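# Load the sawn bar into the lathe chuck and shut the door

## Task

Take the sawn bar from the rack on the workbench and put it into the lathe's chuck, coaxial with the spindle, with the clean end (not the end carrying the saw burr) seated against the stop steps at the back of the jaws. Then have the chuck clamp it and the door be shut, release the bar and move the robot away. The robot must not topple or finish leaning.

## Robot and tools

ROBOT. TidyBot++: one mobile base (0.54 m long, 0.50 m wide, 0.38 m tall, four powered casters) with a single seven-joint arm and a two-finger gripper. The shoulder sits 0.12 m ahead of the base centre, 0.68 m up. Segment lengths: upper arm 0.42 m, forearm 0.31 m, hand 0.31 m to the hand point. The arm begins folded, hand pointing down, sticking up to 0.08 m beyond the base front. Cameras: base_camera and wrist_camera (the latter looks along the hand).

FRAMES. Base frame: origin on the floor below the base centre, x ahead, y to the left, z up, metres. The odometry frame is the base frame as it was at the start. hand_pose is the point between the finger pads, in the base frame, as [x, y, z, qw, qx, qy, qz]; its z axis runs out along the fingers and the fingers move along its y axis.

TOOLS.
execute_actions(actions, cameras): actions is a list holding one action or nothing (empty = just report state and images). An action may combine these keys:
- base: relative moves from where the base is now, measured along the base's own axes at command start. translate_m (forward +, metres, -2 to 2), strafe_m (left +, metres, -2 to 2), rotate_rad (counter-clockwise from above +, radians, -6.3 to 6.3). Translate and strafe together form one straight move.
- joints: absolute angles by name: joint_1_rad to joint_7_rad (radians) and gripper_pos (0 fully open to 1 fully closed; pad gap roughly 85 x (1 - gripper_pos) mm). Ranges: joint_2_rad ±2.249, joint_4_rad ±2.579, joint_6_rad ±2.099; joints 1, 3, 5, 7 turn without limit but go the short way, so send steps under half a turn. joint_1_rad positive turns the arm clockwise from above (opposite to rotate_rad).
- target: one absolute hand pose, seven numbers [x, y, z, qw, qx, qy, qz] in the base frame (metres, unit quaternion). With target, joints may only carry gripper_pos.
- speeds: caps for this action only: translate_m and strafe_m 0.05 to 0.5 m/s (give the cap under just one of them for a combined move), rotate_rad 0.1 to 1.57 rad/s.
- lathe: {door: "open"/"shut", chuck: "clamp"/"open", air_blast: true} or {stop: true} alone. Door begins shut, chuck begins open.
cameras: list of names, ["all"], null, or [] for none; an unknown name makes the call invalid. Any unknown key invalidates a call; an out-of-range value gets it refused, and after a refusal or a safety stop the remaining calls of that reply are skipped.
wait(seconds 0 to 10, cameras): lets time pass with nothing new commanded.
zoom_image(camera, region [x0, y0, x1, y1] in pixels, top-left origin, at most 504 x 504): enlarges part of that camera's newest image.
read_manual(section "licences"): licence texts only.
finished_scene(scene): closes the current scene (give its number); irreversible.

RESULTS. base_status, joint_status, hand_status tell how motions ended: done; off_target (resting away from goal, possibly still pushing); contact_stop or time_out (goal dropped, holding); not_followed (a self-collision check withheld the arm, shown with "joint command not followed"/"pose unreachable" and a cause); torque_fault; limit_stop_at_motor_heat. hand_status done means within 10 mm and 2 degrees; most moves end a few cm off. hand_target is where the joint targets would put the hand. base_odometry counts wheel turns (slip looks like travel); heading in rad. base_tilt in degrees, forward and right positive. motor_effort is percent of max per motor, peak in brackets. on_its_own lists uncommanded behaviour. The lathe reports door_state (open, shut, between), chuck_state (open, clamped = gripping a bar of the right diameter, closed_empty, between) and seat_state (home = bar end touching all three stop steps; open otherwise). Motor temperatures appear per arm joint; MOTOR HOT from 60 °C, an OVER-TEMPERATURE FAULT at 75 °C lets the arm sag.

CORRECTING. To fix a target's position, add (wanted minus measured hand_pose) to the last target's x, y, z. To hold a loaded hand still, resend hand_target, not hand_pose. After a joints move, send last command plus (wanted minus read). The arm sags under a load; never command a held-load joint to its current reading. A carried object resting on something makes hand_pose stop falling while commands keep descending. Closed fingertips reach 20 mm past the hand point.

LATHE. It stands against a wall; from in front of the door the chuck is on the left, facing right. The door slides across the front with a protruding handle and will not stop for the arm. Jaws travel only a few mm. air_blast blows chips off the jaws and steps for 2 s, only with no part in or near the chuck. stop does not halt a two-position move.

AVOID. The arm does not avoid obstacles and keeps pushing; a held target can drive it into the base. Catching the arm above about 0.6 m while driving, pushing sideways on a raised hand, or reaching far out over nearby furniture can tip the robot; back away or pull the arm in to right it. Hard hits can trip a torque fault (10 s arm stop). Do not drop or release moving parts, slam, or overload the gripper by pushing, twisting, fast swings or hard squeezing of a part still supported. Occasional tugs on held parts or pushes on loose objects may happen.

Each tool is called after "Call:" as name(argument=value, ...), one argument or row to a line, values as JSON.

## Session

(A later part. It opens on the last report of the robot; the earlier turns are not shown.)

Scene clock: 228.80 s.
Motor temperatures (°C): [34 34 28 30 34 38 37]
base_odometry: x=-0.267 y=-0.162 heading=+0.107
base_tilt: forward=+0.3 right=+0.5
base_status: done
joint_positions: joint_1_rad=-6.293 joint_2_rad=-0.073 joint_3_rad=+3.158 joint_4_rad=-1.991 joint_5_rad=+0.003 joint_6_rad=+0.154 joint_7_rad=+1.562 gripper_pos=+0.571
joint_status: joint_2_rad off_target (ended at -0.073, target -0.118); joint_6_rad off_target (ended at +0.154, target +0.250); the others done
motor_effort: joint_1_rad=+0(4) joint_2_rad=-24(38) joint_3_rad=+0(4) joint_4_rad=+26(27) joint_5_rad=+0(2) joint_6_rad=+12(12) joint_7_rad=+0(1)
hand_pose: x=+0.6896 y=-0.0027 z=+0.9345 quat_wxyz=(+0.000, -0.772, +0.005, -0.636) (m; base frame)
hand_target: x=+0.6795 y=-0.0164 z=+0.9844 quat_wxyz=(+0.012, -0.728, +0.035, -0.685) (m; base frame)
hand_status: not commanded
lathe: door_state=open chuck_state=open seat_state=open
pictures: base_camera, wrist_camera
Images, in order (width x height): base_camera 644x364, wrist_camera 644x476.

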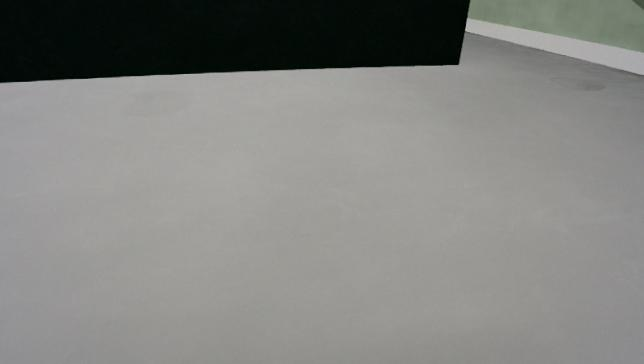

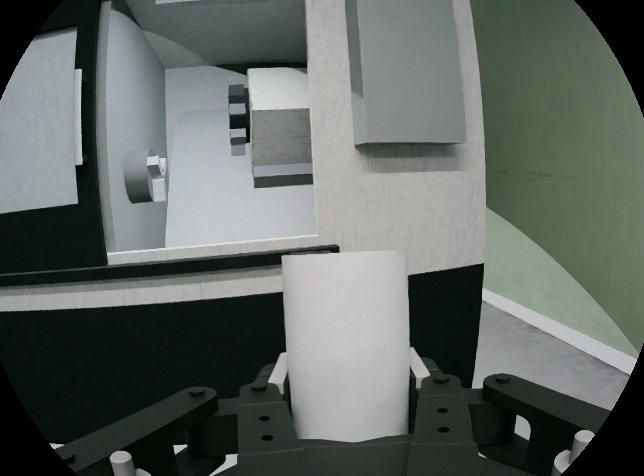

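Call:
execute_actions(
  actions=[
    {"base":{"rotate_rad":0.14,"translate_m":0.65,"strafe_m":0.5},"joints":{"joint_2_rad":-0.16,"joint_6_rad":0.35}},
  ],
)

Scene clock: 243.23 s.
Motor temperatures (°C): [34 34 28 30 34 38 37]
base_odometry: x=+0.326 y=+0.404 heading=+0.248
base_tilt: forward=+0.3 right=+0.4
base_status: done
joint_positions: joint_1_rad=-6.284 joint_2_rad=-0.132 joint_3_rad=+3.164 joint_4_rad=-2.004 joint_5_rad=+0.003 joint_6_rad=+0.262 joint_7_rad=+1.562 gripper_pos=+0.571
joint_status: all done
motor_effort: joint_1_rad=+0(4) joint_2_rad=-22(26) joint_3_rad=+0(4) joint_4_rad=+27(29) joint_5_rad=+1(1) joint_6_rad=+13(14) joint_7_rad=+1(1)
hand_pose: x=+0.6752 y=-0.0116 z=+0.9932 quat_wxyz=(-0.004, -0.721, +0.011, -0.693) (m; base frame)
hand_target: x=+0.6654 y=-0.0169 z=+1.0387 quat_wxyz=(+0.013, -0.677, +0.034, -0.735) (m; base frame)
hand_status: not commanded
lathe: door_state=open chuck_state=open seat_state=open
pictures: base_camera, wrist_camera
Images, in order (width x height): base_camera 644x364, wrist_camera 644x476.

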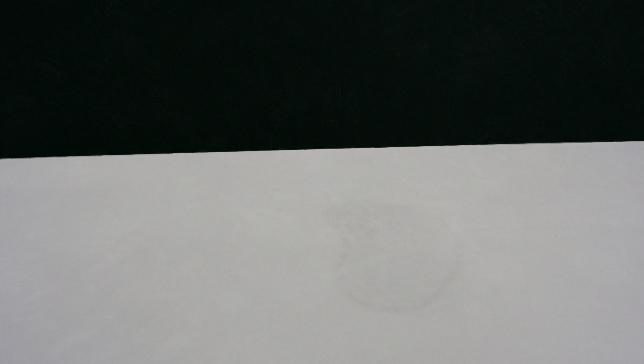

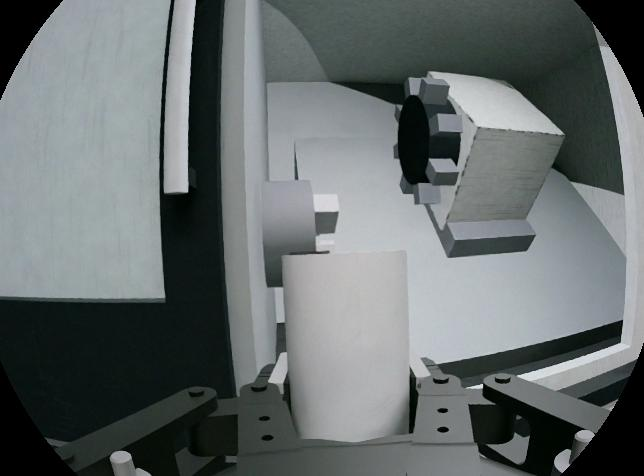

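Call:
execute_actions(
  actions=[
    {"base":{"rotate_rad":0.05,"strafe_m":-0.18},"joints":{"joint_7_rad":-0.05}},
  ],
)

Scene clock: 259.53 s.
Motor temperatures (°C): [34 34 28 30 34 38 37]
base_odometry: x=+0.370 y=+0.230 heading=+0.298
base_tilt: forward=+0.3 right=+0.5
base_status: done
joint_positions: joint_1_rad=-6.283 joint_2_rad=-0.132 joint_3_rad=+3.165 joint_4_rad=-2.004 joint_5_rad=+0.003 joint_6_rad=+0.262 joint_7_rad=+0.001 gripper_pos=+0.571
joint_status: all done
motor_effort: joint_1_rad=+0(3) joint_2_rad=-22(23) joint_3_rad=+0(4) joint_4_rad=+26(27) joint_5_rad=+0(1) joint_6_rad=+12(13) joint_7_rad=+1(2)
hand_pose: x=+0.6752 y=-0.0123 z=+0.9932 quat_wxyz=(+0.484, -0.504, +0.515, -0.496) (m; base frame)
hand_target: x=+0.6654 y=-0.0169 z=+1.0387 quat_wxyz=(+0.528, -0.455, +0.503, -0.511) (m; base frame)
hand_status: not commanded
lathe: door_state=open chuck_state=open seat_state=open
pictures: base_camera, wrist_camera
Images, in order (width x height): base_camera 644x364, wrist_camera 644x476.

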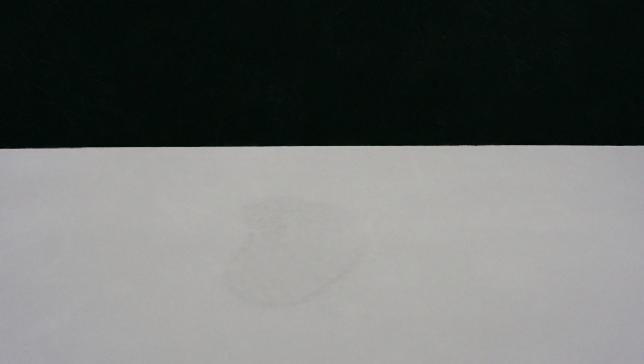

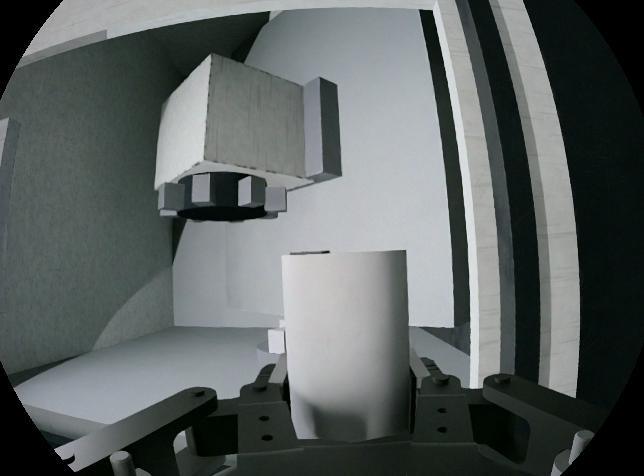

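Call:
zoom_image(
  camera="wrist_camera",
  region=[220, 290, 300, 390],
)

Scaled by 5.040.

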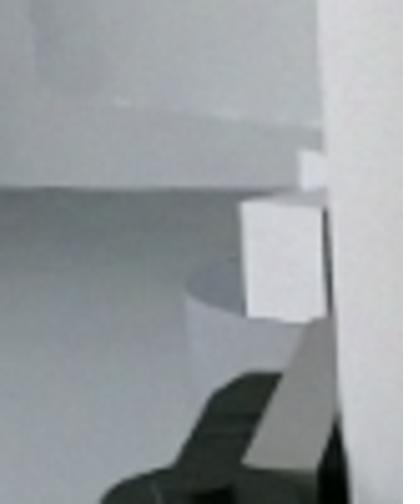

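Call:
execute_actions(
  actions=[
    {"base":{"translate_m":0.25},"joints":{"joint_2_rad":0.118,"joint_4_rad":-1.605,"joint_6_rad":0.272}},
  ],
)

Scene clock: 305.70 s.
Motor temperatures (°C): [34 34 28 30 34 39 37]
base_odometry: x=+0.610 y=+0.303 heading=+0.298
base_tilt: forward=+0.3 right=+0.5
base_status: done
joint_positions: joint_1_rad=-6.283 joint_2_rad=+0.158 joint_3_rad=+3.165 joint_4_rad=-1.645 joint_5_rad=+0.003 joint_6_rad=+0.262 joint_7_rad=+0.000 gripper_pos=+0.571
joint_status: joint_2_rad off_target (ended at +0.158, target +0.118); joint_4_rad off_target (ended at -1.645, target -1.605); the others done
motor_effort: joint_1_rad=+0(0) joint_2_rad=-34(39) joint_3_rad=+0(1) joint_4_rad=+27(29) joint_5_rad=+0(1) joint_6_rad=+12(14) joint_7_rad=+1(1)
hand_pose: x=+0.8023 y=-0.0130 z=+1.0345 quat_wxyz=(+0.500, -0.488, +0.496, -0.515) (m; base frame)
hand_target: x=+0.7884 y=-0.0172 z=+1.0892 quat_wxyz=(+0.536, -0.448, +0.490, -0.522) (m; base frame)
hand_status: not commanded
lathe: door_state=open chuck_state=open seat_state=open
pictures: base_camera, wrist_camera
Images, in order (width x height): base_camera 644x364, wrist_camera 644x476.

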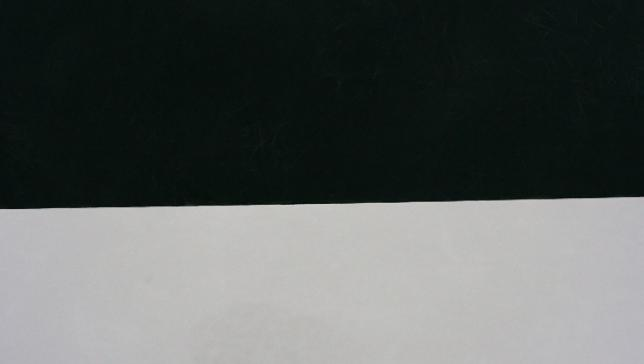

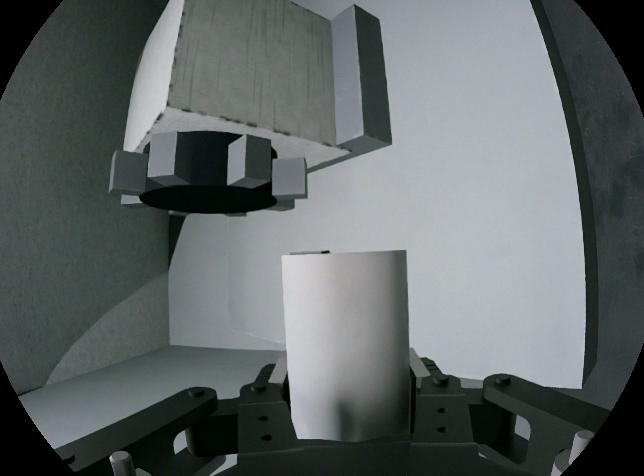

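Call:
execute_actions(
  actions=[
    {"base":{"rotate_rad":0.05,"strafe_m":-0.09,"translate_m":0.1}},
  ],
)

Scene clock: 326.87 s.
Motor temperatures (°C): [34 35 28 30 34 39 37]
base_odometry: x=+0.732 y=+0.246 heading=+0.348
base_tilt: forward=+0.3 right=+0.5
base_status: done
joint_positions: joint_1_rad=-6.278 joint_2_rad=+0.158 joint_3_rad=+3.165 joint_4_rad=-1.643 joint_5_rad=+0.003 joint_6_rad=+0.262 joint_7_rad=+0.000 gripper_pos=+0.571
joint_status: not commanded
motor_effort: joint_1_rad=+0(4) joint_2_rad=-34(38) joint_3_rad=+0(4) joint_4_rad=+26(28) joint_5_rad=+0(1) joint_6_rad=+12(13) joint_7_rad=+1(2)
hand_pose: x=+0.8025 y=-0.0167 z=+1.0358 quat_wxyz=(+0.499, -0.487, +0.497, -0.517) (m; base frame)
hand_target: x=+0.7884 y=-0.0172 z=+1.0892 quat_wxyz=(+0.536, -0.448, +0.490, -0.522) (m; base frame)
hand_status: not commanded
lathe: door_state=open chuck_state=open seat_state=open
pictures: base_camera, wrist_camera
Images, in order (width x height): base_camera 644x364, wrist_camera 644x476.

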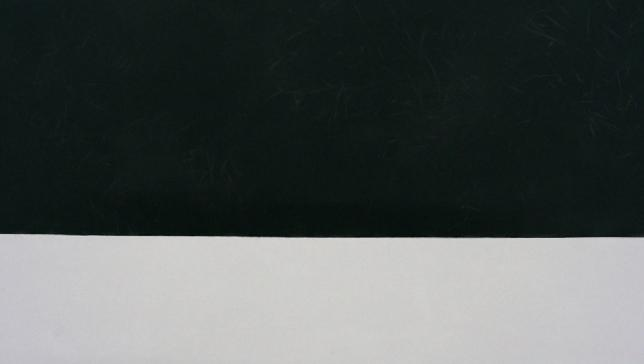

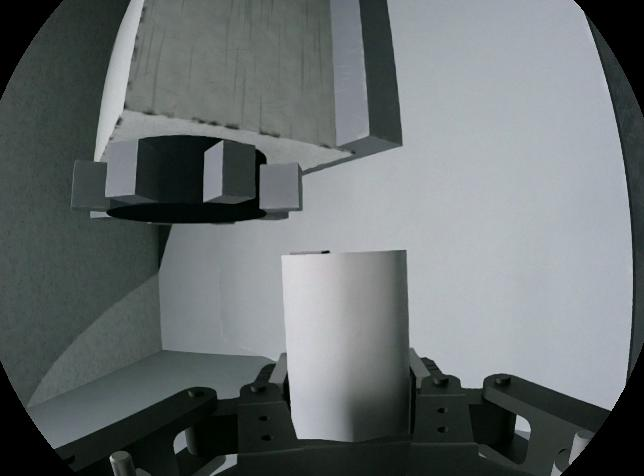

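Call:
execute_actions(
  actions=[
    {"base":{"translate_m":0.12},"joints":{"joint_7_rad":3.09,"joint_1_rad":-6.32}},
  ],
)

Scene clock: 364.37 s.
Motor temperatures (°C): [34 35 28 31 34 39 37]
base_odometry: x=+0.845 y=+0.287 heading=+0.348
base_tilt: forward=+0.4 right=+0.5
base_status: done
joint_positions: joint_1_rad=-6.307 joint_2_rad=+0.160 joint_3_rad=+3.165 joint_4_rad=-1.641 joint_5_rad=+0.003 joint_6_rad=+0.262 joint_7_rad=+3.040 gripper_pos=+0.571
joint_status: all done
motor_effort: joint_1_rad=+0(2) joint_2_rad=-34(38) joint_3_rad=+0(2) joint_4_rad=+27(28) joint_5_rad=+0(1) joint_6_rad=+12(13) joint_7_rad=+1(2)
hand_pose: x=+0.8036 y=+0.0033 z=+1.0355 quat_wxyz=(-0.483, -0.514, -0.468, -0.532) (m; base frame)
hand_target: x=+0.7886 y=+0.0075 z=+1.0892 quat_wxyz=(-0.511, -0.482, -0.456, -0.546) (m; base frame)
hand_status: not commanded
lathe: door_state=open chuck_state=open seat_state=open
pictures: base_camera, wrist_camera
Images, in order (width x height): base_camera 644x364, wrist_camera 644x476.

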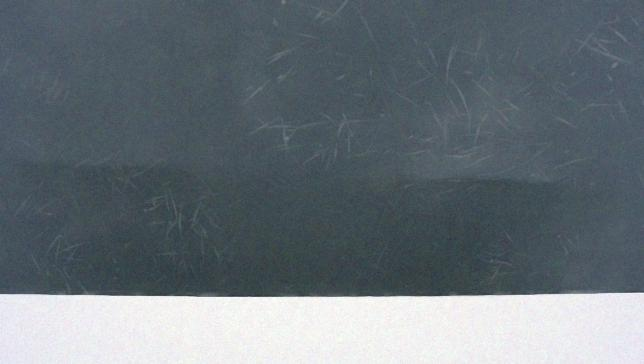

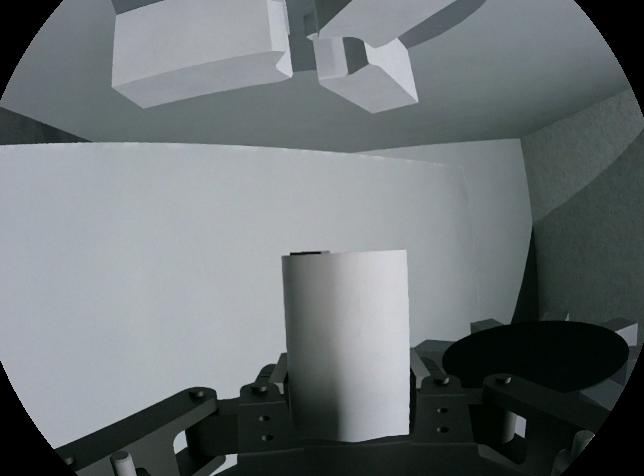

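Call:
zoom_image(
  camera="wrist_camera",
  region=[90, 0, 500, 270],
)

Scaled by 1.229.

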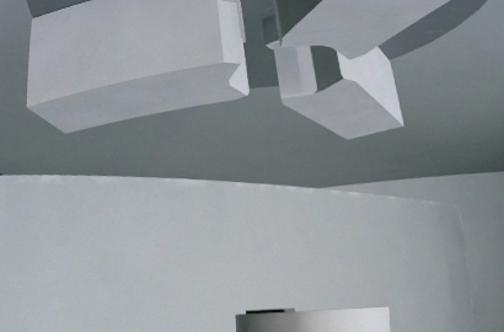

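Call:
execute_actions(
  actions=[
    {"base":{"strafe_m":-0.06},"joints":{"joint_7_rad":3.19}},
  ],
)

Call:
zoom_image(
  camera="wrist_camera",
  region=[100, 0, 500, 270],
)

Scene clock: 377.30 s.
Motor temperatures (°C): [34 35 28 31 34 39 37]
base_odometry: x=+0.865 y=+0.231 heading=+0.348
base_tilt: forward=+0.4 right=+0.5
base_status: done
joint_positions: joint_1_rad=-6.315 joint_2_rad=+0.160 joint_3_rad=+3.167 joint_4_rad=-1.641 joint_5_rad=+0.003 joint_6_rad=+0.262 joint_7_rad=+3.156 gripper_pos=+0.571
joint_status: all done
motor_effort: joint_1_rad=+0(3) joint_2_rad=-34(36) joint_3_rad=+1(3) joint_4_rad=+27(28) joint_5_rad=+0(1) joint_6_rad=+12(13) joint_7_rad=+1(1)
hand_pose: x=+0.8036 y=+0.0076 z=+1.0355 quat_wxyz=(-0.511, -0.485, -0.499, -0.505) (m; base frame)
hand_target: x=+0.7886 y=+0.0075 z=+1.0892 quat_wxyz=(-0.538, -0.458, -0.480, -0.520) (m; base frame)
hand_status: not commanded
lathe: door_state=open chuck_state=open seat_state=open
pictures: base_camera, wrist_camera
Images, in order (width x height): base_camera 644x364, wrist_camera 644x476.

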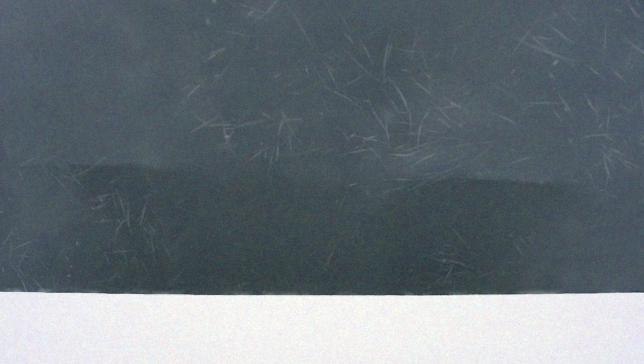

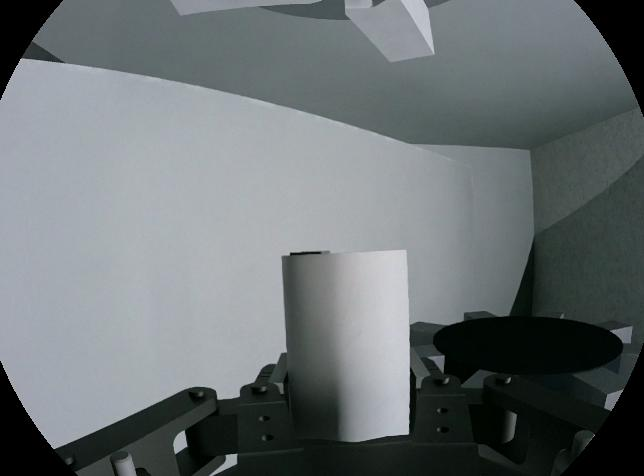

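Scaled by 1.260.

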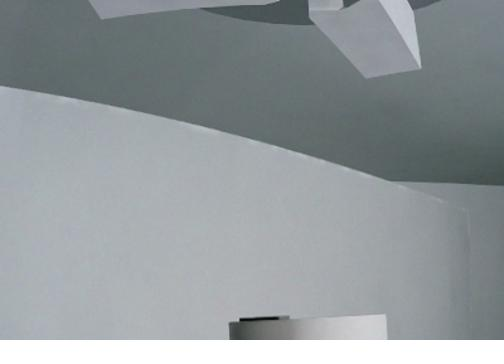

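Call:
execute_actions(
  actions=[
    {"base":{"strafe_m":0.075},"joints":{"joint_7_rad":3.13}},
  ],
)

Call:
zoom_image(
  camera="wrist_camera",
  region=[100, 0, 500, 270],
)

Scene clock: 390.87 s.
Motor temperatures (°C): [34 35 28 31 34 39 37]
base_odometry: x=+0.840 y=+0.301 heading=+0.348
base_tilt: forward=+0.4 right=+0.4
base_status: done
joint_positions: joint_1_rad=-6.322 joint_2_rad=+0.160 joint_3_rad=+3.168 joint_4_rad=-1.640 joint_5_rad=+0.003 joint_6_rad=+0.262 joint_7_rad=+3.125 gripper_pos=+0.571
joint_status: all done
motor_effort: joint_1_rad=+0(3) joint_2_rad=-34(36) joint_3_rad=+1(3) joint_4_rad=+27(28) joint_5_rad=+0(1) joint_6_rad=+12(13) joint_7_rad=+1(1)
hand_pose: x=+0.8035 y=+0.0122 z=+1.0357 quat_wxyz=(-0.502, -0.491, -0.493, -0.514) (m; base frame)
hand_target: x=+0.7886 y=+0.0075 z=+1.0892 quat_wxyz=(-0.522, -0.473, -0.466, -0.536) (m; base frame)
hand_status: not commanded
lathe: door_state=open chuck_state=open seat_state=open
pictures: base_camera, wrist_camera
Images, in order (width x height): base_camera 644x364, wrist_camera 644x476.

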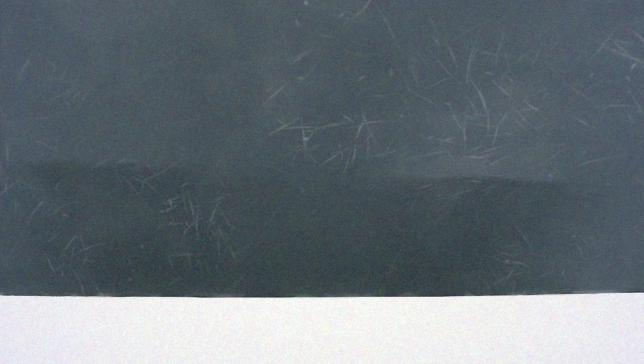

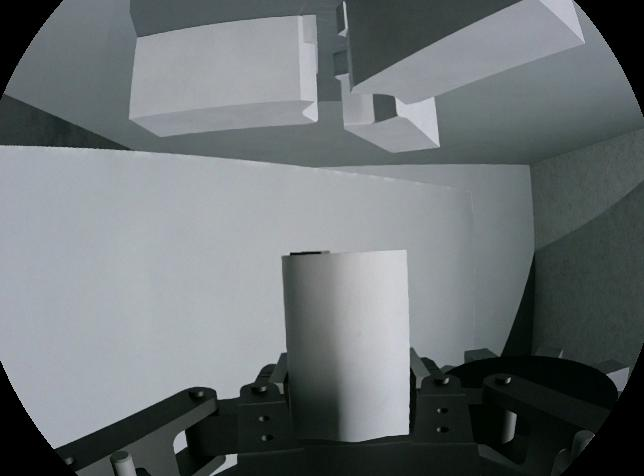

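Scaled by 1.260.

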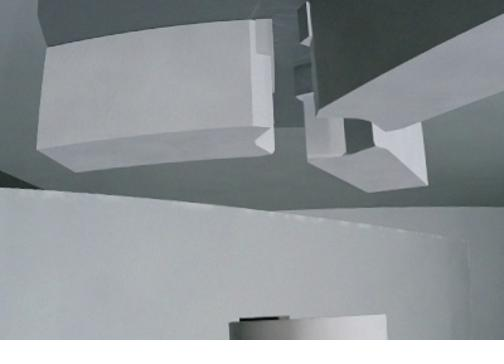

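Call:
zoom_image(
  camera="wrist_camera",
  region=[280, 0, 440, 160],
)

Call:
zoom_image(
  camera="wrist_camera",
  region=[265, 235, 425, 395],
)

Scaled by 3.150.

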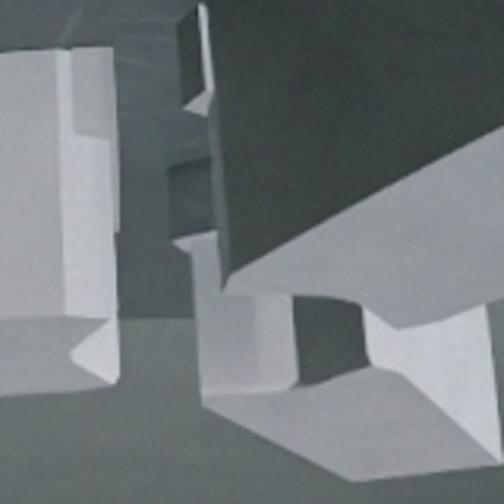

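Scaled by 3.150.

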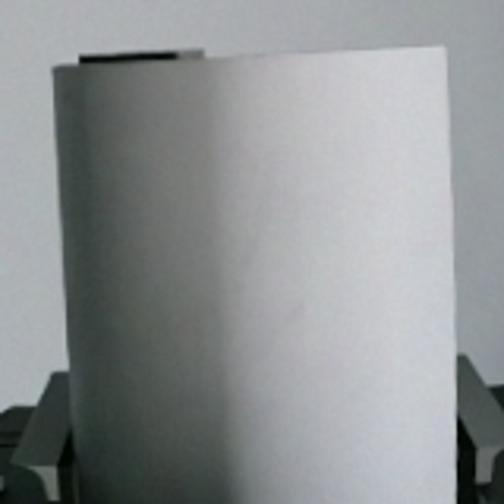

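Call:
execute_actions(
  actions=[
    {"base":{"translate_m":0.042,"strafe_m":0.015},"joints":{"joint_4_rad":-1.54,"joint_6_rad":0.175,"joint_7_rad":3.13}},
  ],
)

Call:
zoom_image(
  camera="wrist_camera",
  region=[240, 0, 480, 180],
)

Scene clock: 455.87 s.
Motor temperatures (°C): [34 36 28 31 34 39 37]
base_odometry: x=+0.874 y=+0.330 heading=+0.348
base_tilt: forward=+0.3 right=+0.5
base_status: done
joint_positions: joint_1_rad=-6.323 joint_2_rad=+0.160 joint_3_rad=+3.168 joint_4_rad=-1.571 joint_5_rad=+0.003 joint_6_rad=+0.203 joint_7_rad=+3.125 gripper_pos=+0.571
joint_status: all done
motor_effort: joint_1_rad=+0(2) joint_2_rad=-35(40) joint_3_rad=+0(2) joint_4_rad=+27(28) joint_5_rad=+0(1) joint_6_rad=+12(13) joint_7_rad=+1(2)
hand_pose: x=+0.8077 y=+0.0127 z=+1.0599 quat_wxyz=(-0.504, -0.488, -0.491, -0.517) (m; base frame)
hand_target: x=+0.7921 y=+0.0080 z=+1.0995 quat_wxyz=(-0.514, -0.481, -0.474, -0.529) (m; base frame)
hand_status: not commanded
lathe: door_state=open chuck_state=open seat_state=open
pictures: base_camera, wrist_camera
Images, in order (width x height): base_camera 644x364, wrist_camera 644x476.

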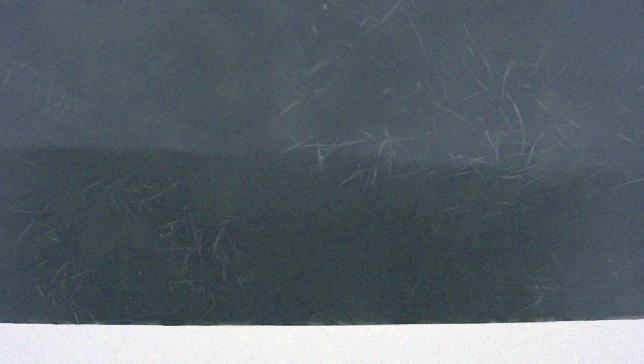

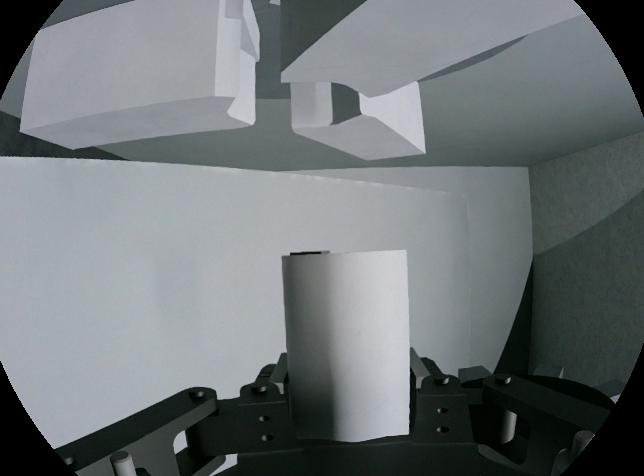

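Scaled by 2.100.

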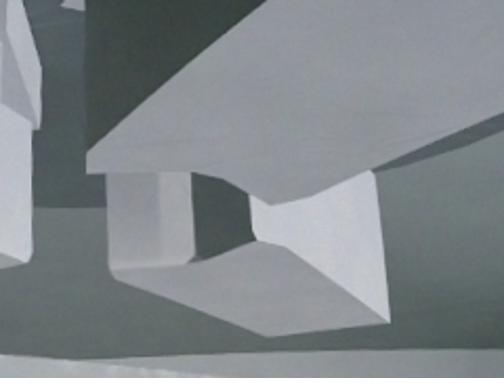

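Call:
execute_actions(
  actions=[
    {"base":{"rotate_rad":0.02,"strafe_m":-0.006},"joints":{"joint_4_rad":-1.577,"joint_6_rad":0.25,"joint_7_rad":3.13}},
  ],
)

Call:
zoom_image(
  camera="wrist_camera",
  region=[200, 0, 460, 180],
)

Scene clock: 551.37 s.
Motor temperatures (°C): [34 36 28 31 34 39 37]
base_odometry: x=+0.876 y=+0.324 heading=+0.369
base_tilt: forward=+0.3 right=+0.5
base_status: done
joint_positions: joint_1_rad=-6.323 joint_2_rad=+0.160 joint_3_rad=+3.167 joint_4_rad=-1.582 joint_5_rad=+0.003 joint_6_rad=+0.213 joint_7_rad=+3.125 gripper_pos=+0.571
joint_status: all done
motor_effort: joint_1_rad=+0(3) joint_2_rad=-34(37) joint_3_rad=+0(3) joint_4_rad=+27(28) joint_5_rad=+0(1) joint_6_rad=+12(13) joint_7_rad=+1(2)
hand_pose: x=+0.8071 y=+0.0131 z=+1.0565 quat_wxyz=(-0.504, -0.488, -0.491, -0.517) (m; base frame)
hand_target: x=+0.7896 y=+0.0077 z=+1.0998 quat_wxyz=(-0.523, -0.471, -0.464, -0.537) (m; base frame)
hand_status: not commanded
lathe: door_state=open chuck_state=open seat_state=open
pictures: base_camera, wrist_camera
Images, in order (width x height): base_camera 644x364, wrist_camera 644x476.

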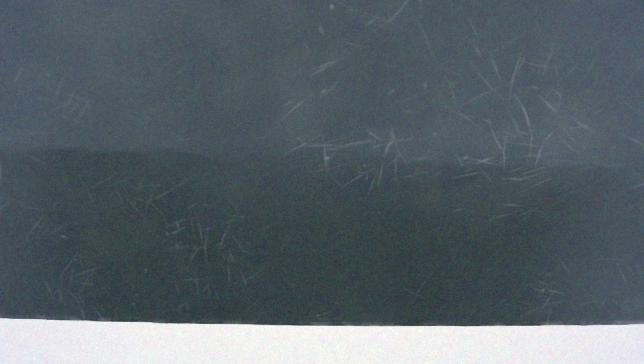

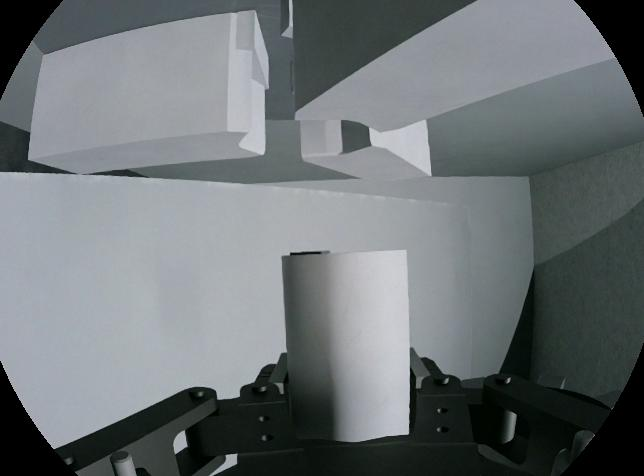

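Scaled by 1.938.

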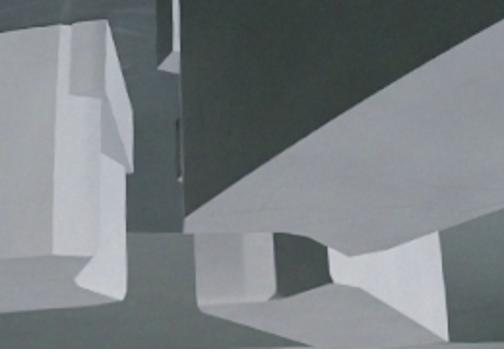

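Call:
execute_actions(
  actions=[
    {"joints":{"joint_4_rad":-1.61,"joint_6_rad":0.275,"joint_7_rad":3.13}},
  ],
)

Call:
zoom_image(
  camera="wrist_camera",
  region=[200, 20, 460, 200],
)

Scene clock: 558.17 s.
Motor temperatures (°C): [34 36 28 31 34 39 37]
base_odometry: x=+0.876 y=+0.324 heading=+0.369
base_tilt: forward=+0.4 right=+0.5
base_status: not commanded
joint_positions: joint_1_rad=-6.323 joint_2_rad=+0.160 joint_3_rad=+3.167 joint_4_rad=-1.609 joint_5_rad=+0.003 joint_6_rad=+0.214 joint_7_rad=+3.125 gripper_pos=+0.571
joint_status: all done
motor_effort: joint_1_rad=+0(0) joint_2_rad=-35(36) joint_3_rad=+0(1) joint_4_rad=+27(29) joint_5_rad=+0(1) joint_6_rad=+12(13) joint_7_rad=+1(2)
hand_pose: x=+0.8057 y=+0.0130 z=+1.0403 quat_wxyz=(-0.498, -0.495, -0.497, -0.510) (m; base frame)
hand_target: x=+0.7884 y=+0.0075 z=+1.0870 quat_wxyz=(-0.522, -0.473, -0.466, -0.535) (m; base frame)
hand_status: not commanded
lathe: door_state=open chuck_state=open seat_state=open
pictures: base_camera, wrist_camera
Images, in order (width x height): base_camera 644x364, wrist_camera 644x476.

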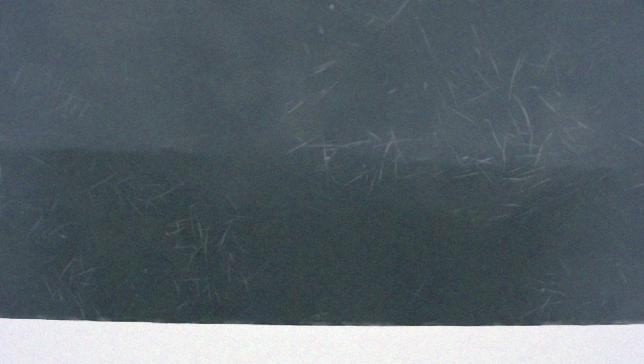

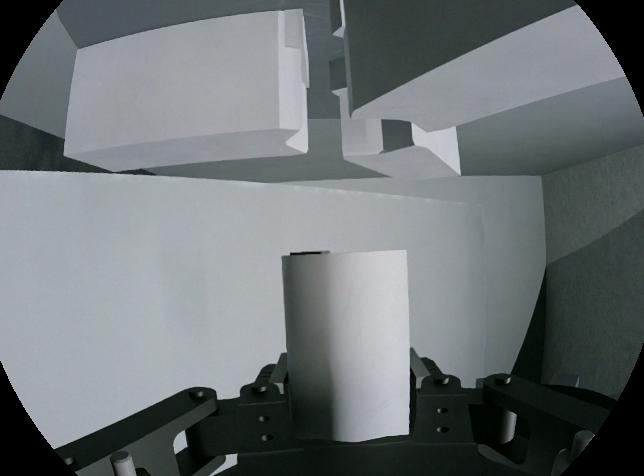

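Scaled by 1.938.

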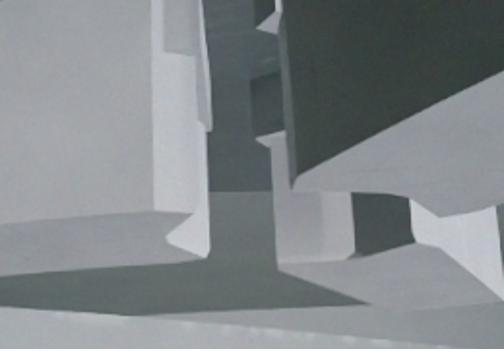

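Call:
execute_actions(
  actions=[
    {"base":{"strafe_m":-0.07,"rotate_rad":0.015}},
  ],
  cameras=[],
)

Call:
execute_actions(
  actions=[
    {"joints":{"joint_7_rad":1.57,"joint_1_rad":-6.29}},
  ],
  cameras=[],
)

Call:
execute_actions(
  actions=[
    {"joints":{"joint_7_rad":-0.05}},
  ],
)

Scene clock: 596.33 s.
Motor temperatures (°C): [34 36 28 31 34 39 37]
base_odometry: x=+0.902 y=+0.259 heading=+0.384
base_tilt: forward=+0.4 right=+0.5
base_status: done
joint_positions: joint_1_rad=-6.317 joint_2_rad=+0.160 joint_3_rad=+3.169 joint_4_rad=-1.609 joint_5_rad=+0.003 joint_6_rad=+0.214 joint_7_rad=+3.125 gripper_pos=+0.571
joint_status: not commanded
motor_effort: joint_1_rad=+0(5) joint_2_rad=-34(35) joint_3_rad=+1(4) joint_4_rad=+27(28) joint_5_rad=+0(1) joint_6_rad=+12(12) joint_7_rad=+1(1)
hand_pose: x=+0.8058 y=+0.0074 z=+1.0403 quat_wxyz=(-0.500, -0.497, -0.495, -0.508) (m; base frame)
hand_target: x=+0.7884 y=+0.0075 z=+1.0870 quat_wxyz=(-0.522, -0.473, -0.466, -0.535) (m; base frame)
hand_status: not commanded
lathe: door_state=open chuck_state=open seat_state=open
pictures: none
No camera images: "cameras" was empty.

Scene clock: 598.43 s.
Motor temperatures (°C): [34 36 28 31 34 39 37]
base_odometry: x=+0.902 y=+0.259 heading=+0.384
base_tilt: forward=+0.4 right=+0.5
base_status: not commanded
joint_positions: joint_1_rad=-6.302 joint_2_rad=+0.160 joint_3_rad=+3.169 joint_4_rad=-1.609 joint_5_rad=+0.003 joint_6_rad=+0.214 joint_7_rad=+1.620 gripper_pos=+0.571
joint_status: all done
motor_effort: joint_1_rad=+0(1) joint_2_rad=-34(35) joint_3_rad=+0(1) joint_4_rad=+27(28) joint_5_rad=+1(1) joint_6_rad=+12(12) joint_7_rad=+1(2)
hand_pose: x=+0.8058 y=-0.0026 z=+1.0403 quat_wxyz=(-0.023, -0.701, -0.017, -0.712) (m; base frame)
hand_target: x=+0.7884 y=-0.0126 z=+1.0870 quat_wxyz=(-0.006, -0.664, +0.011, -0.747) (m; base frame)
hand_status: not commanded
lathe: door_state=open chuck_state=open seat_state=open
pictures: none
No camera images: "cameras" was empty.

Scene clock: 600.60 s.
Motor temperatures (°C): [34 36 28 31 34 39 37]
base_odometry: x=+0.902 y=+0.259 heading=+0.384
base_tilt: forward=+0.4 right=+0.5
base_status: not commanded
joint_positions: joint_1_rad=-6.302 joint_2_rad=+0.160 joint_3_rad=+3.169 joint_4_rad=-1.609 joint_5_rad=+0.003 joint_6_rad=+0.214 joint_7_rad=+0.001 gripper_pos=+0.571
joint_status: all done
motor_effort: joint_1_rad=+0(0) joint_2_rad=-34(35) joint_3_rad=+0(1) joint_4_rad=+26(28) joint_5_rad=+1(1) joint_6_rad=+12(13) joint_7_rad=+1(2)
hand_pose: x=+0.8058 y=-0.0026 z=+1.0403 quat_wxyz=(+0.500, -0.496, +0.496, -0.508) (m; base frame)
hand_target: x=+0.7884 y=-0.0126 z=+1.0870 quat_wxyz=(+0.538, -0.450, +0.489, -0.519) (m; base frame)
hand_status: not commanded
lathe: door_state=open chuck_state=open seat_state=open
pictures: base_camera, wrist_camera
Images, in order (width x height): base_camera 644x364, wrist_camera 644x476.

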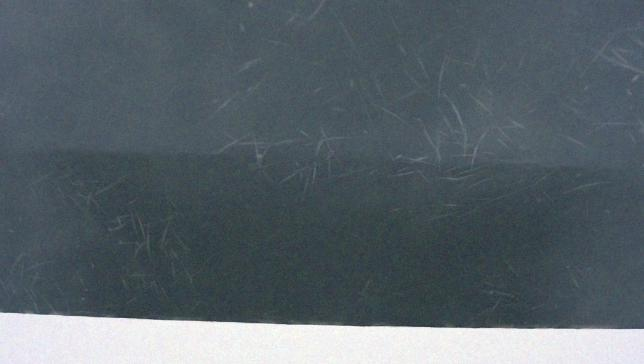

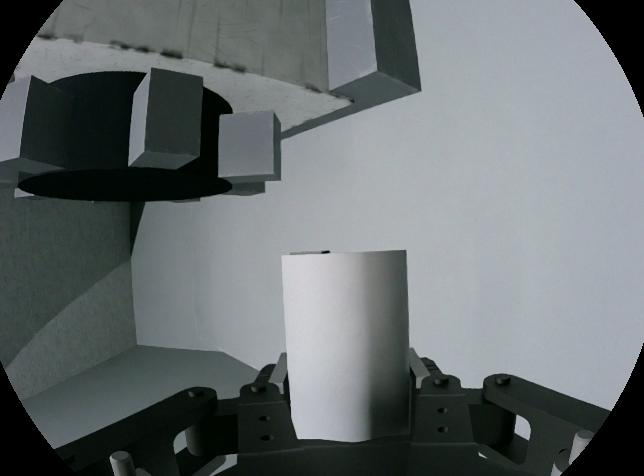

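Call:
execute_actions(
  actions=[
    {"joints":{"joint_4_rad":-1.557,"joint_6_rad":0.163,"joint_1_rad":-6.33}},
  ],
  cameras=[],
)

Scene clock: 618.00 s.
Motor temperatures (°C): [34 36 28 31 34 39 37]
base_odometry: x=+0.902 y=+0.259 heading=+0.384
base_tilt: forward=+0.3 right=+0.5
base_status: not commanded
joint_positions: joint_1_rad=-6.325 joint_2_rad=+0.160 joint_3_rad=+3.169 joint_4_rad=-1.586 joint_5_rad=+0.003 joint_6_rad=+0.167 joint_7_rad=+0.001 gripper_pos=+0.571
joint_status: all done
motor_effort: joint_1_rad=+0(2) joint_2_rad=-35(35) joint_3_rad=+0(2) joint_4_rad=+27(28) joint_5_rad=+0(1) joint_6_rad=+12(13) joint_7_rad=+1(1)
hand_pose: x=+0.8071 y=+0.0133 z=+1.0399 quat_wxyz=(+0.500, -0.508, +0.496, -0.496) (m; base frame)
hand_target: x=+0.7921 y=+0.0147 z=+1.0852 quat_wxyz=(+0.534, -0.475, +0.495, -0.495) (m; base frame)
hand_status: not commanded
lathe: door_state=open chuck_state=open seat_state=open
pictures: none
No camera images: "cameras" was empty.

Call:
execute_actions(
  actions=[
    {"joints":{"joint_4_rad":-1.543,"joint_6_rad":0.163,"joint_1_rad":-6.30}},
  ],
  cameras=[],
)

Scene clock: 622.27 s.
Motor temperatures (°C): [34 36 28 31 34 39 37]
base_odometry: x=+0.902 y=+0.259 heading=+0.384
base_tilt: forward=+0.4 right=+0.5
base_status: not commanded
joint_positions: joint_1_rad=-6.305 joint_2_rad=+0.160 joint_3_rad=+3.169 joint_4_rad=-1.579 joint_5_rad=+0.003 joint_6_rad=+0.167 joint_7_rad=+0.001 gripper_pos=+0.571
joint_status: all done
motor_effort: joint_1_rad=+0(1) joint_2_rad=-35(35) joint_3_rad=+0(2) joint_4_rad=+27(28) joint_5_rad=+1(1) joint_6_rad=+12(13) joint_7_rad=+1(1)
hand_pose: x=+0.8076 y=-0.0006 z=+1.0443 quat_wxyz=(+0.497, -0.501, +0.500, -0.503) (m; base frame)
hand_target: x=+0.7924 y=-0.0055 z=+1.0940 quat_wxyz=(+0.530, -0.464, +0.498, -0.506) (m; base frame)
hand_status: not commanded
lathe: door_state=open chuck_state=open seat_state=open
pictures: none
No camera images: "cameras" was empty.

Call:
execute_actions(
  actions=[
    {"base":{"strafe_m":0.06},"speeds":{"strafe_m":0.15},"joints":{"joint_4_rad":-1.538,"joint_1_rad":-6.312}},
  ],
)

Scene clock: 628.53 s.
Motor temperatures (°C): [34 36 28 31 34 39 37]
base_odometry: x=+0.879 y=+0.315 heading=+0.383
base_tilt: forward=+0.4 right=+0.5
base_status: done
joint_positions: joint_1_rad=-6.314 joint_2_rad=+0.160 joint_3_rad=+3.169 joint_4_rad=-1.576 joint_5_rad=+0.003 joint_6_rad=+0.167 joint_7_rad=+0.001 gripper_pos=+0.571
joint_status: all done
motor_effort: joint_1_rad=+0(4) joint_2_rad=-35(36) joint_3_rad=+0(3) joint_4_rad=+27(28) joint_5_rad=+0(1) joint_6_rad=+12(13) joint_7_rad=+1(2)
hand_pose: x=+0.8077 y=+0.0055 z=+1.0460 quat_wxyz=(+0.500, -0.502, +0.497, -0.501) (m; base frame)
hand_target: x=+0.7924 y=+0.0026 z=+1.0971 quat_wxyz=(+0.534, -0.466, +0.494, -0.504) (m; base frame)
hand_status: not commanded
lathe: door_state=open chuck_state=open seat_state=open
pictures: base_camera, wrist_camera
Images, in order (width x height): base_camera 644x364, wrist_camera 644x476.

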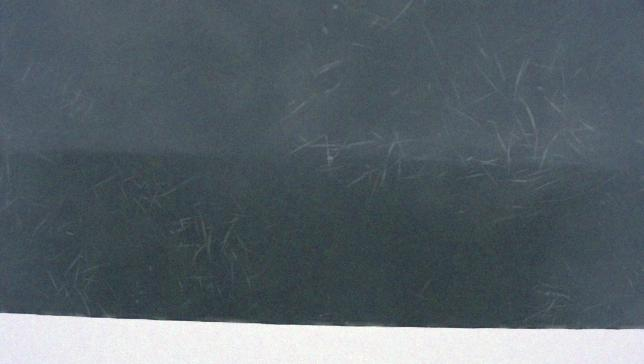

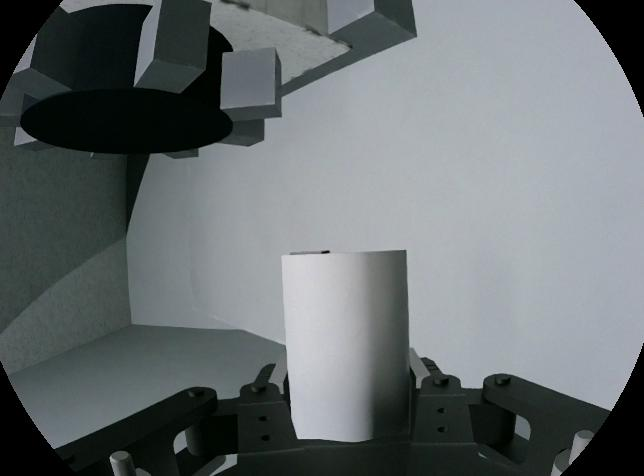

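Call:
execute_actions(
  actions=[
    {"base":{"strafe_m":0.02,"translate_m":-0.001},"speeds":{"strafe_m":0.05}},
  ],
  cameras=[],
)

Call:
execute_actions(
  actions=[
    {"base":{"strafe_m":0.015},"speeds":{"strafe_m":0.05}},
  ],
  cameras=[],
)

Scene clock: 633.87 s.
Motor temperatures (°C): [34 36 28 31 34 39 37]
base_odometry: x=+0.871 y=+0.333 heading=+0.383
base_tilt: forward=+0.3 right=+0.5
base_status: done
joint_positions: joint_1_rad=-6.314 joint_2_rad=+0.160 joint_3_rad=+3.170 joint_4_rad=-1.576 joint_5_rad=+0.003 joint_6_rad=+0.167 joint_7_rad=+0.001 gripper_pos=+0.571
joint_status: not commanded
motor_effort: joint_1_rad=+0(4) joint_2_rad=-35(36) joint_3_rad=+0(3) joint_4_rad=+27(28) joint_5_rad=+1(1) joint_6_rad=+13(13) joint_7_rad=+1(1)
hand_pose: x=+0.8077 y=+0.0050 z=+1.0461 quat_wxyz=(+0.499, -0.502, +0.497, -0.502) (m; base frame)
hand_target: x=+0.7924 y=+0.0026 z=+1.0971 quat_wxyz=(+0.534, -0.466, +0.494, -0.504) (m; base frame)
hand_status: not commanded
lathe: door_state=open chuck_state=open seat_state=open
pictures: none
No camera images: "cameras" was empty.

Scene clock: 634.70 s.
Motor temperatures (°C): [34 36 28 31 34 39 37]
base_odometry: x=+0.865 y=+0.347 heading=+0.382
base_tilt: forward=+0.4 right=+0.5
base_status: done
joint_positions: joint_1_rad=-6.308 joint_2_rad=+0.160 joint_3_rad=+3.171 joint_4_rad=-1.576 joint_5_rad=+0.003 joint_6_rad=+0.167 joint_7_rad=+0.000 gripper_pos=+0.571
joint_status: not commanded
motor_effort: joint_1_rad=+0(6) joint_2_rad=-35(37) joint_3_rad=+0(5) joint_4_rad=+27(28) joint_5_rad=+0(1) joint_6_rad=+12(13) joint_7_rad=+1(1)
hand_pose: x=+0.8077 y=+0.0009 z=+1.0463 quat_wxyz=(+0.498, -0.501, +0.498, -0.503) (m; base frame)
hand_target: x=+0.7924 y=+0.0026 z=+1.0971 quat_wxyz=(+0.534, -0.466, +0.494, -0.504) (m; base frame)
hand_status: not commanded
lathe: door_state=open chuck_state=open seat_state=open
pictures: none
No camera images: "cameras" was empty.

Call:
execute_actions(
  actions=[
    {"base":{"strafe_m":0.008},"speeds":{"strafe_m":0.05}},
  ],
)

Scene clock: 639.40 s.
Motor temperatures (°C): [34 36 28 31 34 39 37]
base_odometry: x=+0.863 y=+0.354 heading=+0.382
base_tilt: forward=+0.4 right=+0.5
base_status: done
joint_positions: joint_1_rad=-6.300 joint_2_rad=+0.160 joint_3_rad=+3.173 joint_4_rad=-1.576 joint_5_rad=+0.003 joint_6_rad=+0.167 joint_7_rad=+0.000 gripper_pos=+0.571
joint_status: not commanded
motor_effort: joint_1_rad=-2(5) joint_2_rad=-35(35) joint_3_rad=-1(5) joint_4_rad=+27(28) joint_5_rad=+2(2) joint_6_rad=+12(13) joint_7_rad=+1(2)
hand_pose: x=+0.8077 y=-0.0062 z=+1.0463 quat_wxyz=(+0.495, -0.498, +0.501, -0.506) (m; base frame)
hand_target: x=+0.7924 y=+0.0026 z=+1.0971 quat_wxyz=(+0.534, -0.466, +0.494, -0.504) (m; base frame)
hand_status: not commanded
lathe: door_state=open chuck_state=open seat_state=open
pictures: base_camera, wrist_camera
Images, in order (width x height): base_camera 644x364, wrist_camera 644x476.

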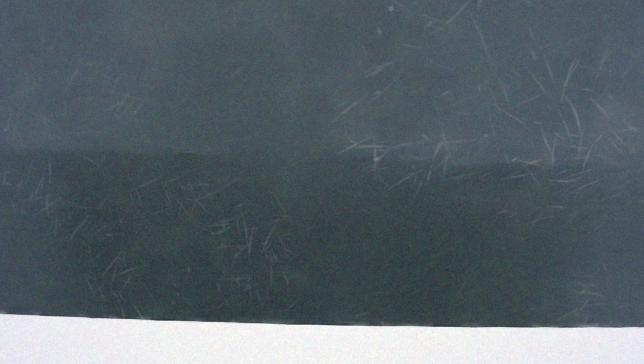

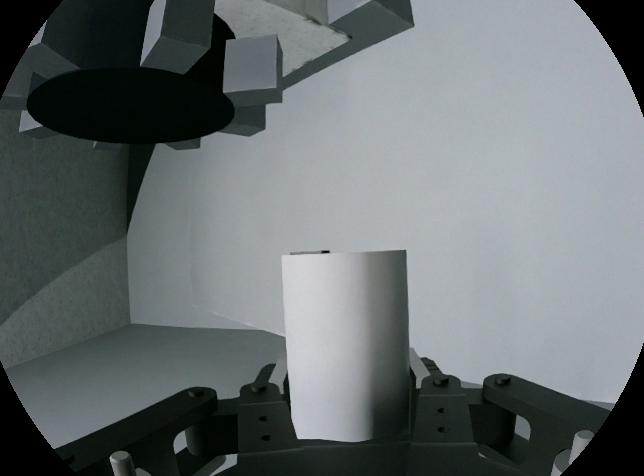

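Call:
execute_actions(
  actions=[
    {"base":{"strafe_m":-0.014,"translate_m":-0.003},"speeds":{"strafe_m":0.1}},
  ],
  cameras=[],
)

Call:
execute_actions(
  actions=[
    {"base":{"strafe_m":0.016},"speeds":{"strafe_m":0.05}},
  ],
  cameras=[],
)

Scene clock: 668.63 s.
Motor temperatures (°C): [34 36 28 31 34 39 37]
base_odometry: x=+0.865 y=+0.340 heading=+0.383
base_tilt: forward=+0.4 right=+0.5
base_status: done
joint_positions: joint_1_rad=-6.308 joint_2_rad=+0.160 joint_3_rad=+3.173 joint_4_rad=-1.576 joint_5_rad=+0.003 joint_6_rad=+0.167 joint_7_rad=+0.000 gripper_pos=+0.571
joint_status: not commanded
motor_effort: joint_1_rad=+0(3) joint_2_rad=-34(36) joint_3_rad=-1(4) joint_4_rad=+27(28) joint_5_rad=+0(1) joint_6_rad=+12(13) joint_7_rad=+1(1)
hand_pose: x=+0.8077 y=-0.0005 z=+1.0465 quat_wxyz=(+0.497, -0.500, +0.499, -0.504) (m; base frame)
hand_target: x=+0.7924 y=+0.0026 z=+1.0971 quat_wxyz=(+0.534, -0.466, +0.494, -0.504) (m; base frame)
hand_status: not commanded
lathe: door_state=open chuck_state=open seat_state=open
pictures: none
No camera images: "cameras" was empty.

Scene clock: 669.40 s.
Motor temperatures (°C): [34 36 28 31 34 39 37]
base_odometry: x=+0.859 y=+0.355 heading=+0.383
base_tilt: forward=+0.3 right=+0.5
base_status: done
joint_positions: joint_1_rad=-6.299 joint_2_rad=+0.160 joint_3_rad=+3.175 joint_4_rad=-1.575 joint_5_rad=+0.003 joint_6_rad=+0.167 joint_7_rad=+0.000 gripper_pos=+0.571
joint_status: not commanded
motor_effort: joint_1_rad=-2(6) joint_2_rad=-35(37) joint_3_rad=-2(6) joint_4_rad=+27(28) joint_5_rad=+1(2) joint_6_rad=+12(13) joint_7_rad=+1(1)
hand_pose: x=+0.8077 y=-0.0083 z=+1.0466 quat_wxyz=(+0.495, -0.497, +0.501, -0.507) (m; base frame)
hand_target: x=+0.7924 y=+0.0026 z=+1.0971 quat_wxyz=(+0.534, -0.466, +0.494, -0.504) (m; base frame)
hand_status: not commanded
lathe: door_state=open chuck_state=open seat_state=open
pictures: none
No camera images: "cameras" was empty.

Call:
execute_actions(
  actions=[
    {"base":{"strafe_m":-0.014},"speeds":{"strafe_m":0.05}},
  ],
  cameras=["wrist_camera"],
)

Scene clock: 687.07 s.
Motor temperatures (°C): [34 36 28 31 34 39 37]
base_odometry: x=+0.864 y=+0.342 heading=+0.383
base_tilt: forward=+0.3 right=+0.5
base_status: done
joint_positions: joint_1_rad=-6.307 joint_2_rad=+0.160 joint_3_rad=+3.175 joint_4_rad=-1.575 joint_5_rad=+0.003 joint_6_rad=+0.167 joint_7_rad=+0.000 gripper_pos=+0.571
joint_status: not commanded
motor_effort: joint_1_rad=+0(3) joint_2_rad=-34(36) joint_3_rad=+0(3) joint_4_rad=+27(28) joint_5_rad=+1(2) joint_6_rad=+12(13) joint_7_rad=+1(1)
hand_pose: x=+0.8077 y=-0.0029 z=+1.0467 quat_wxyz=(+0.497, -0.499, +0.500, -0.505) (m; base frame)
hand_target: x=+0.7924 y=+0.0026 z=+1.0971 quat_wxyz=(+0.534, -0.466, +0.494, -0.504) (m; base frame)
hand_status: not commanded
lathe: door_state=open chuck_state=open seat_state=open
pictures: wrist_camera
Images, in order (width x height): wrist_camera 644x476.

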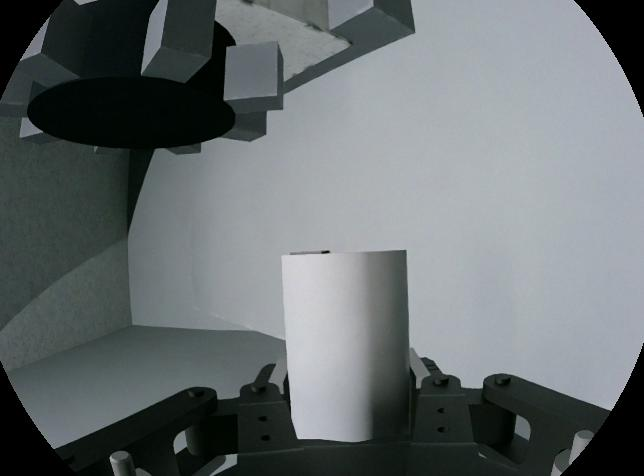

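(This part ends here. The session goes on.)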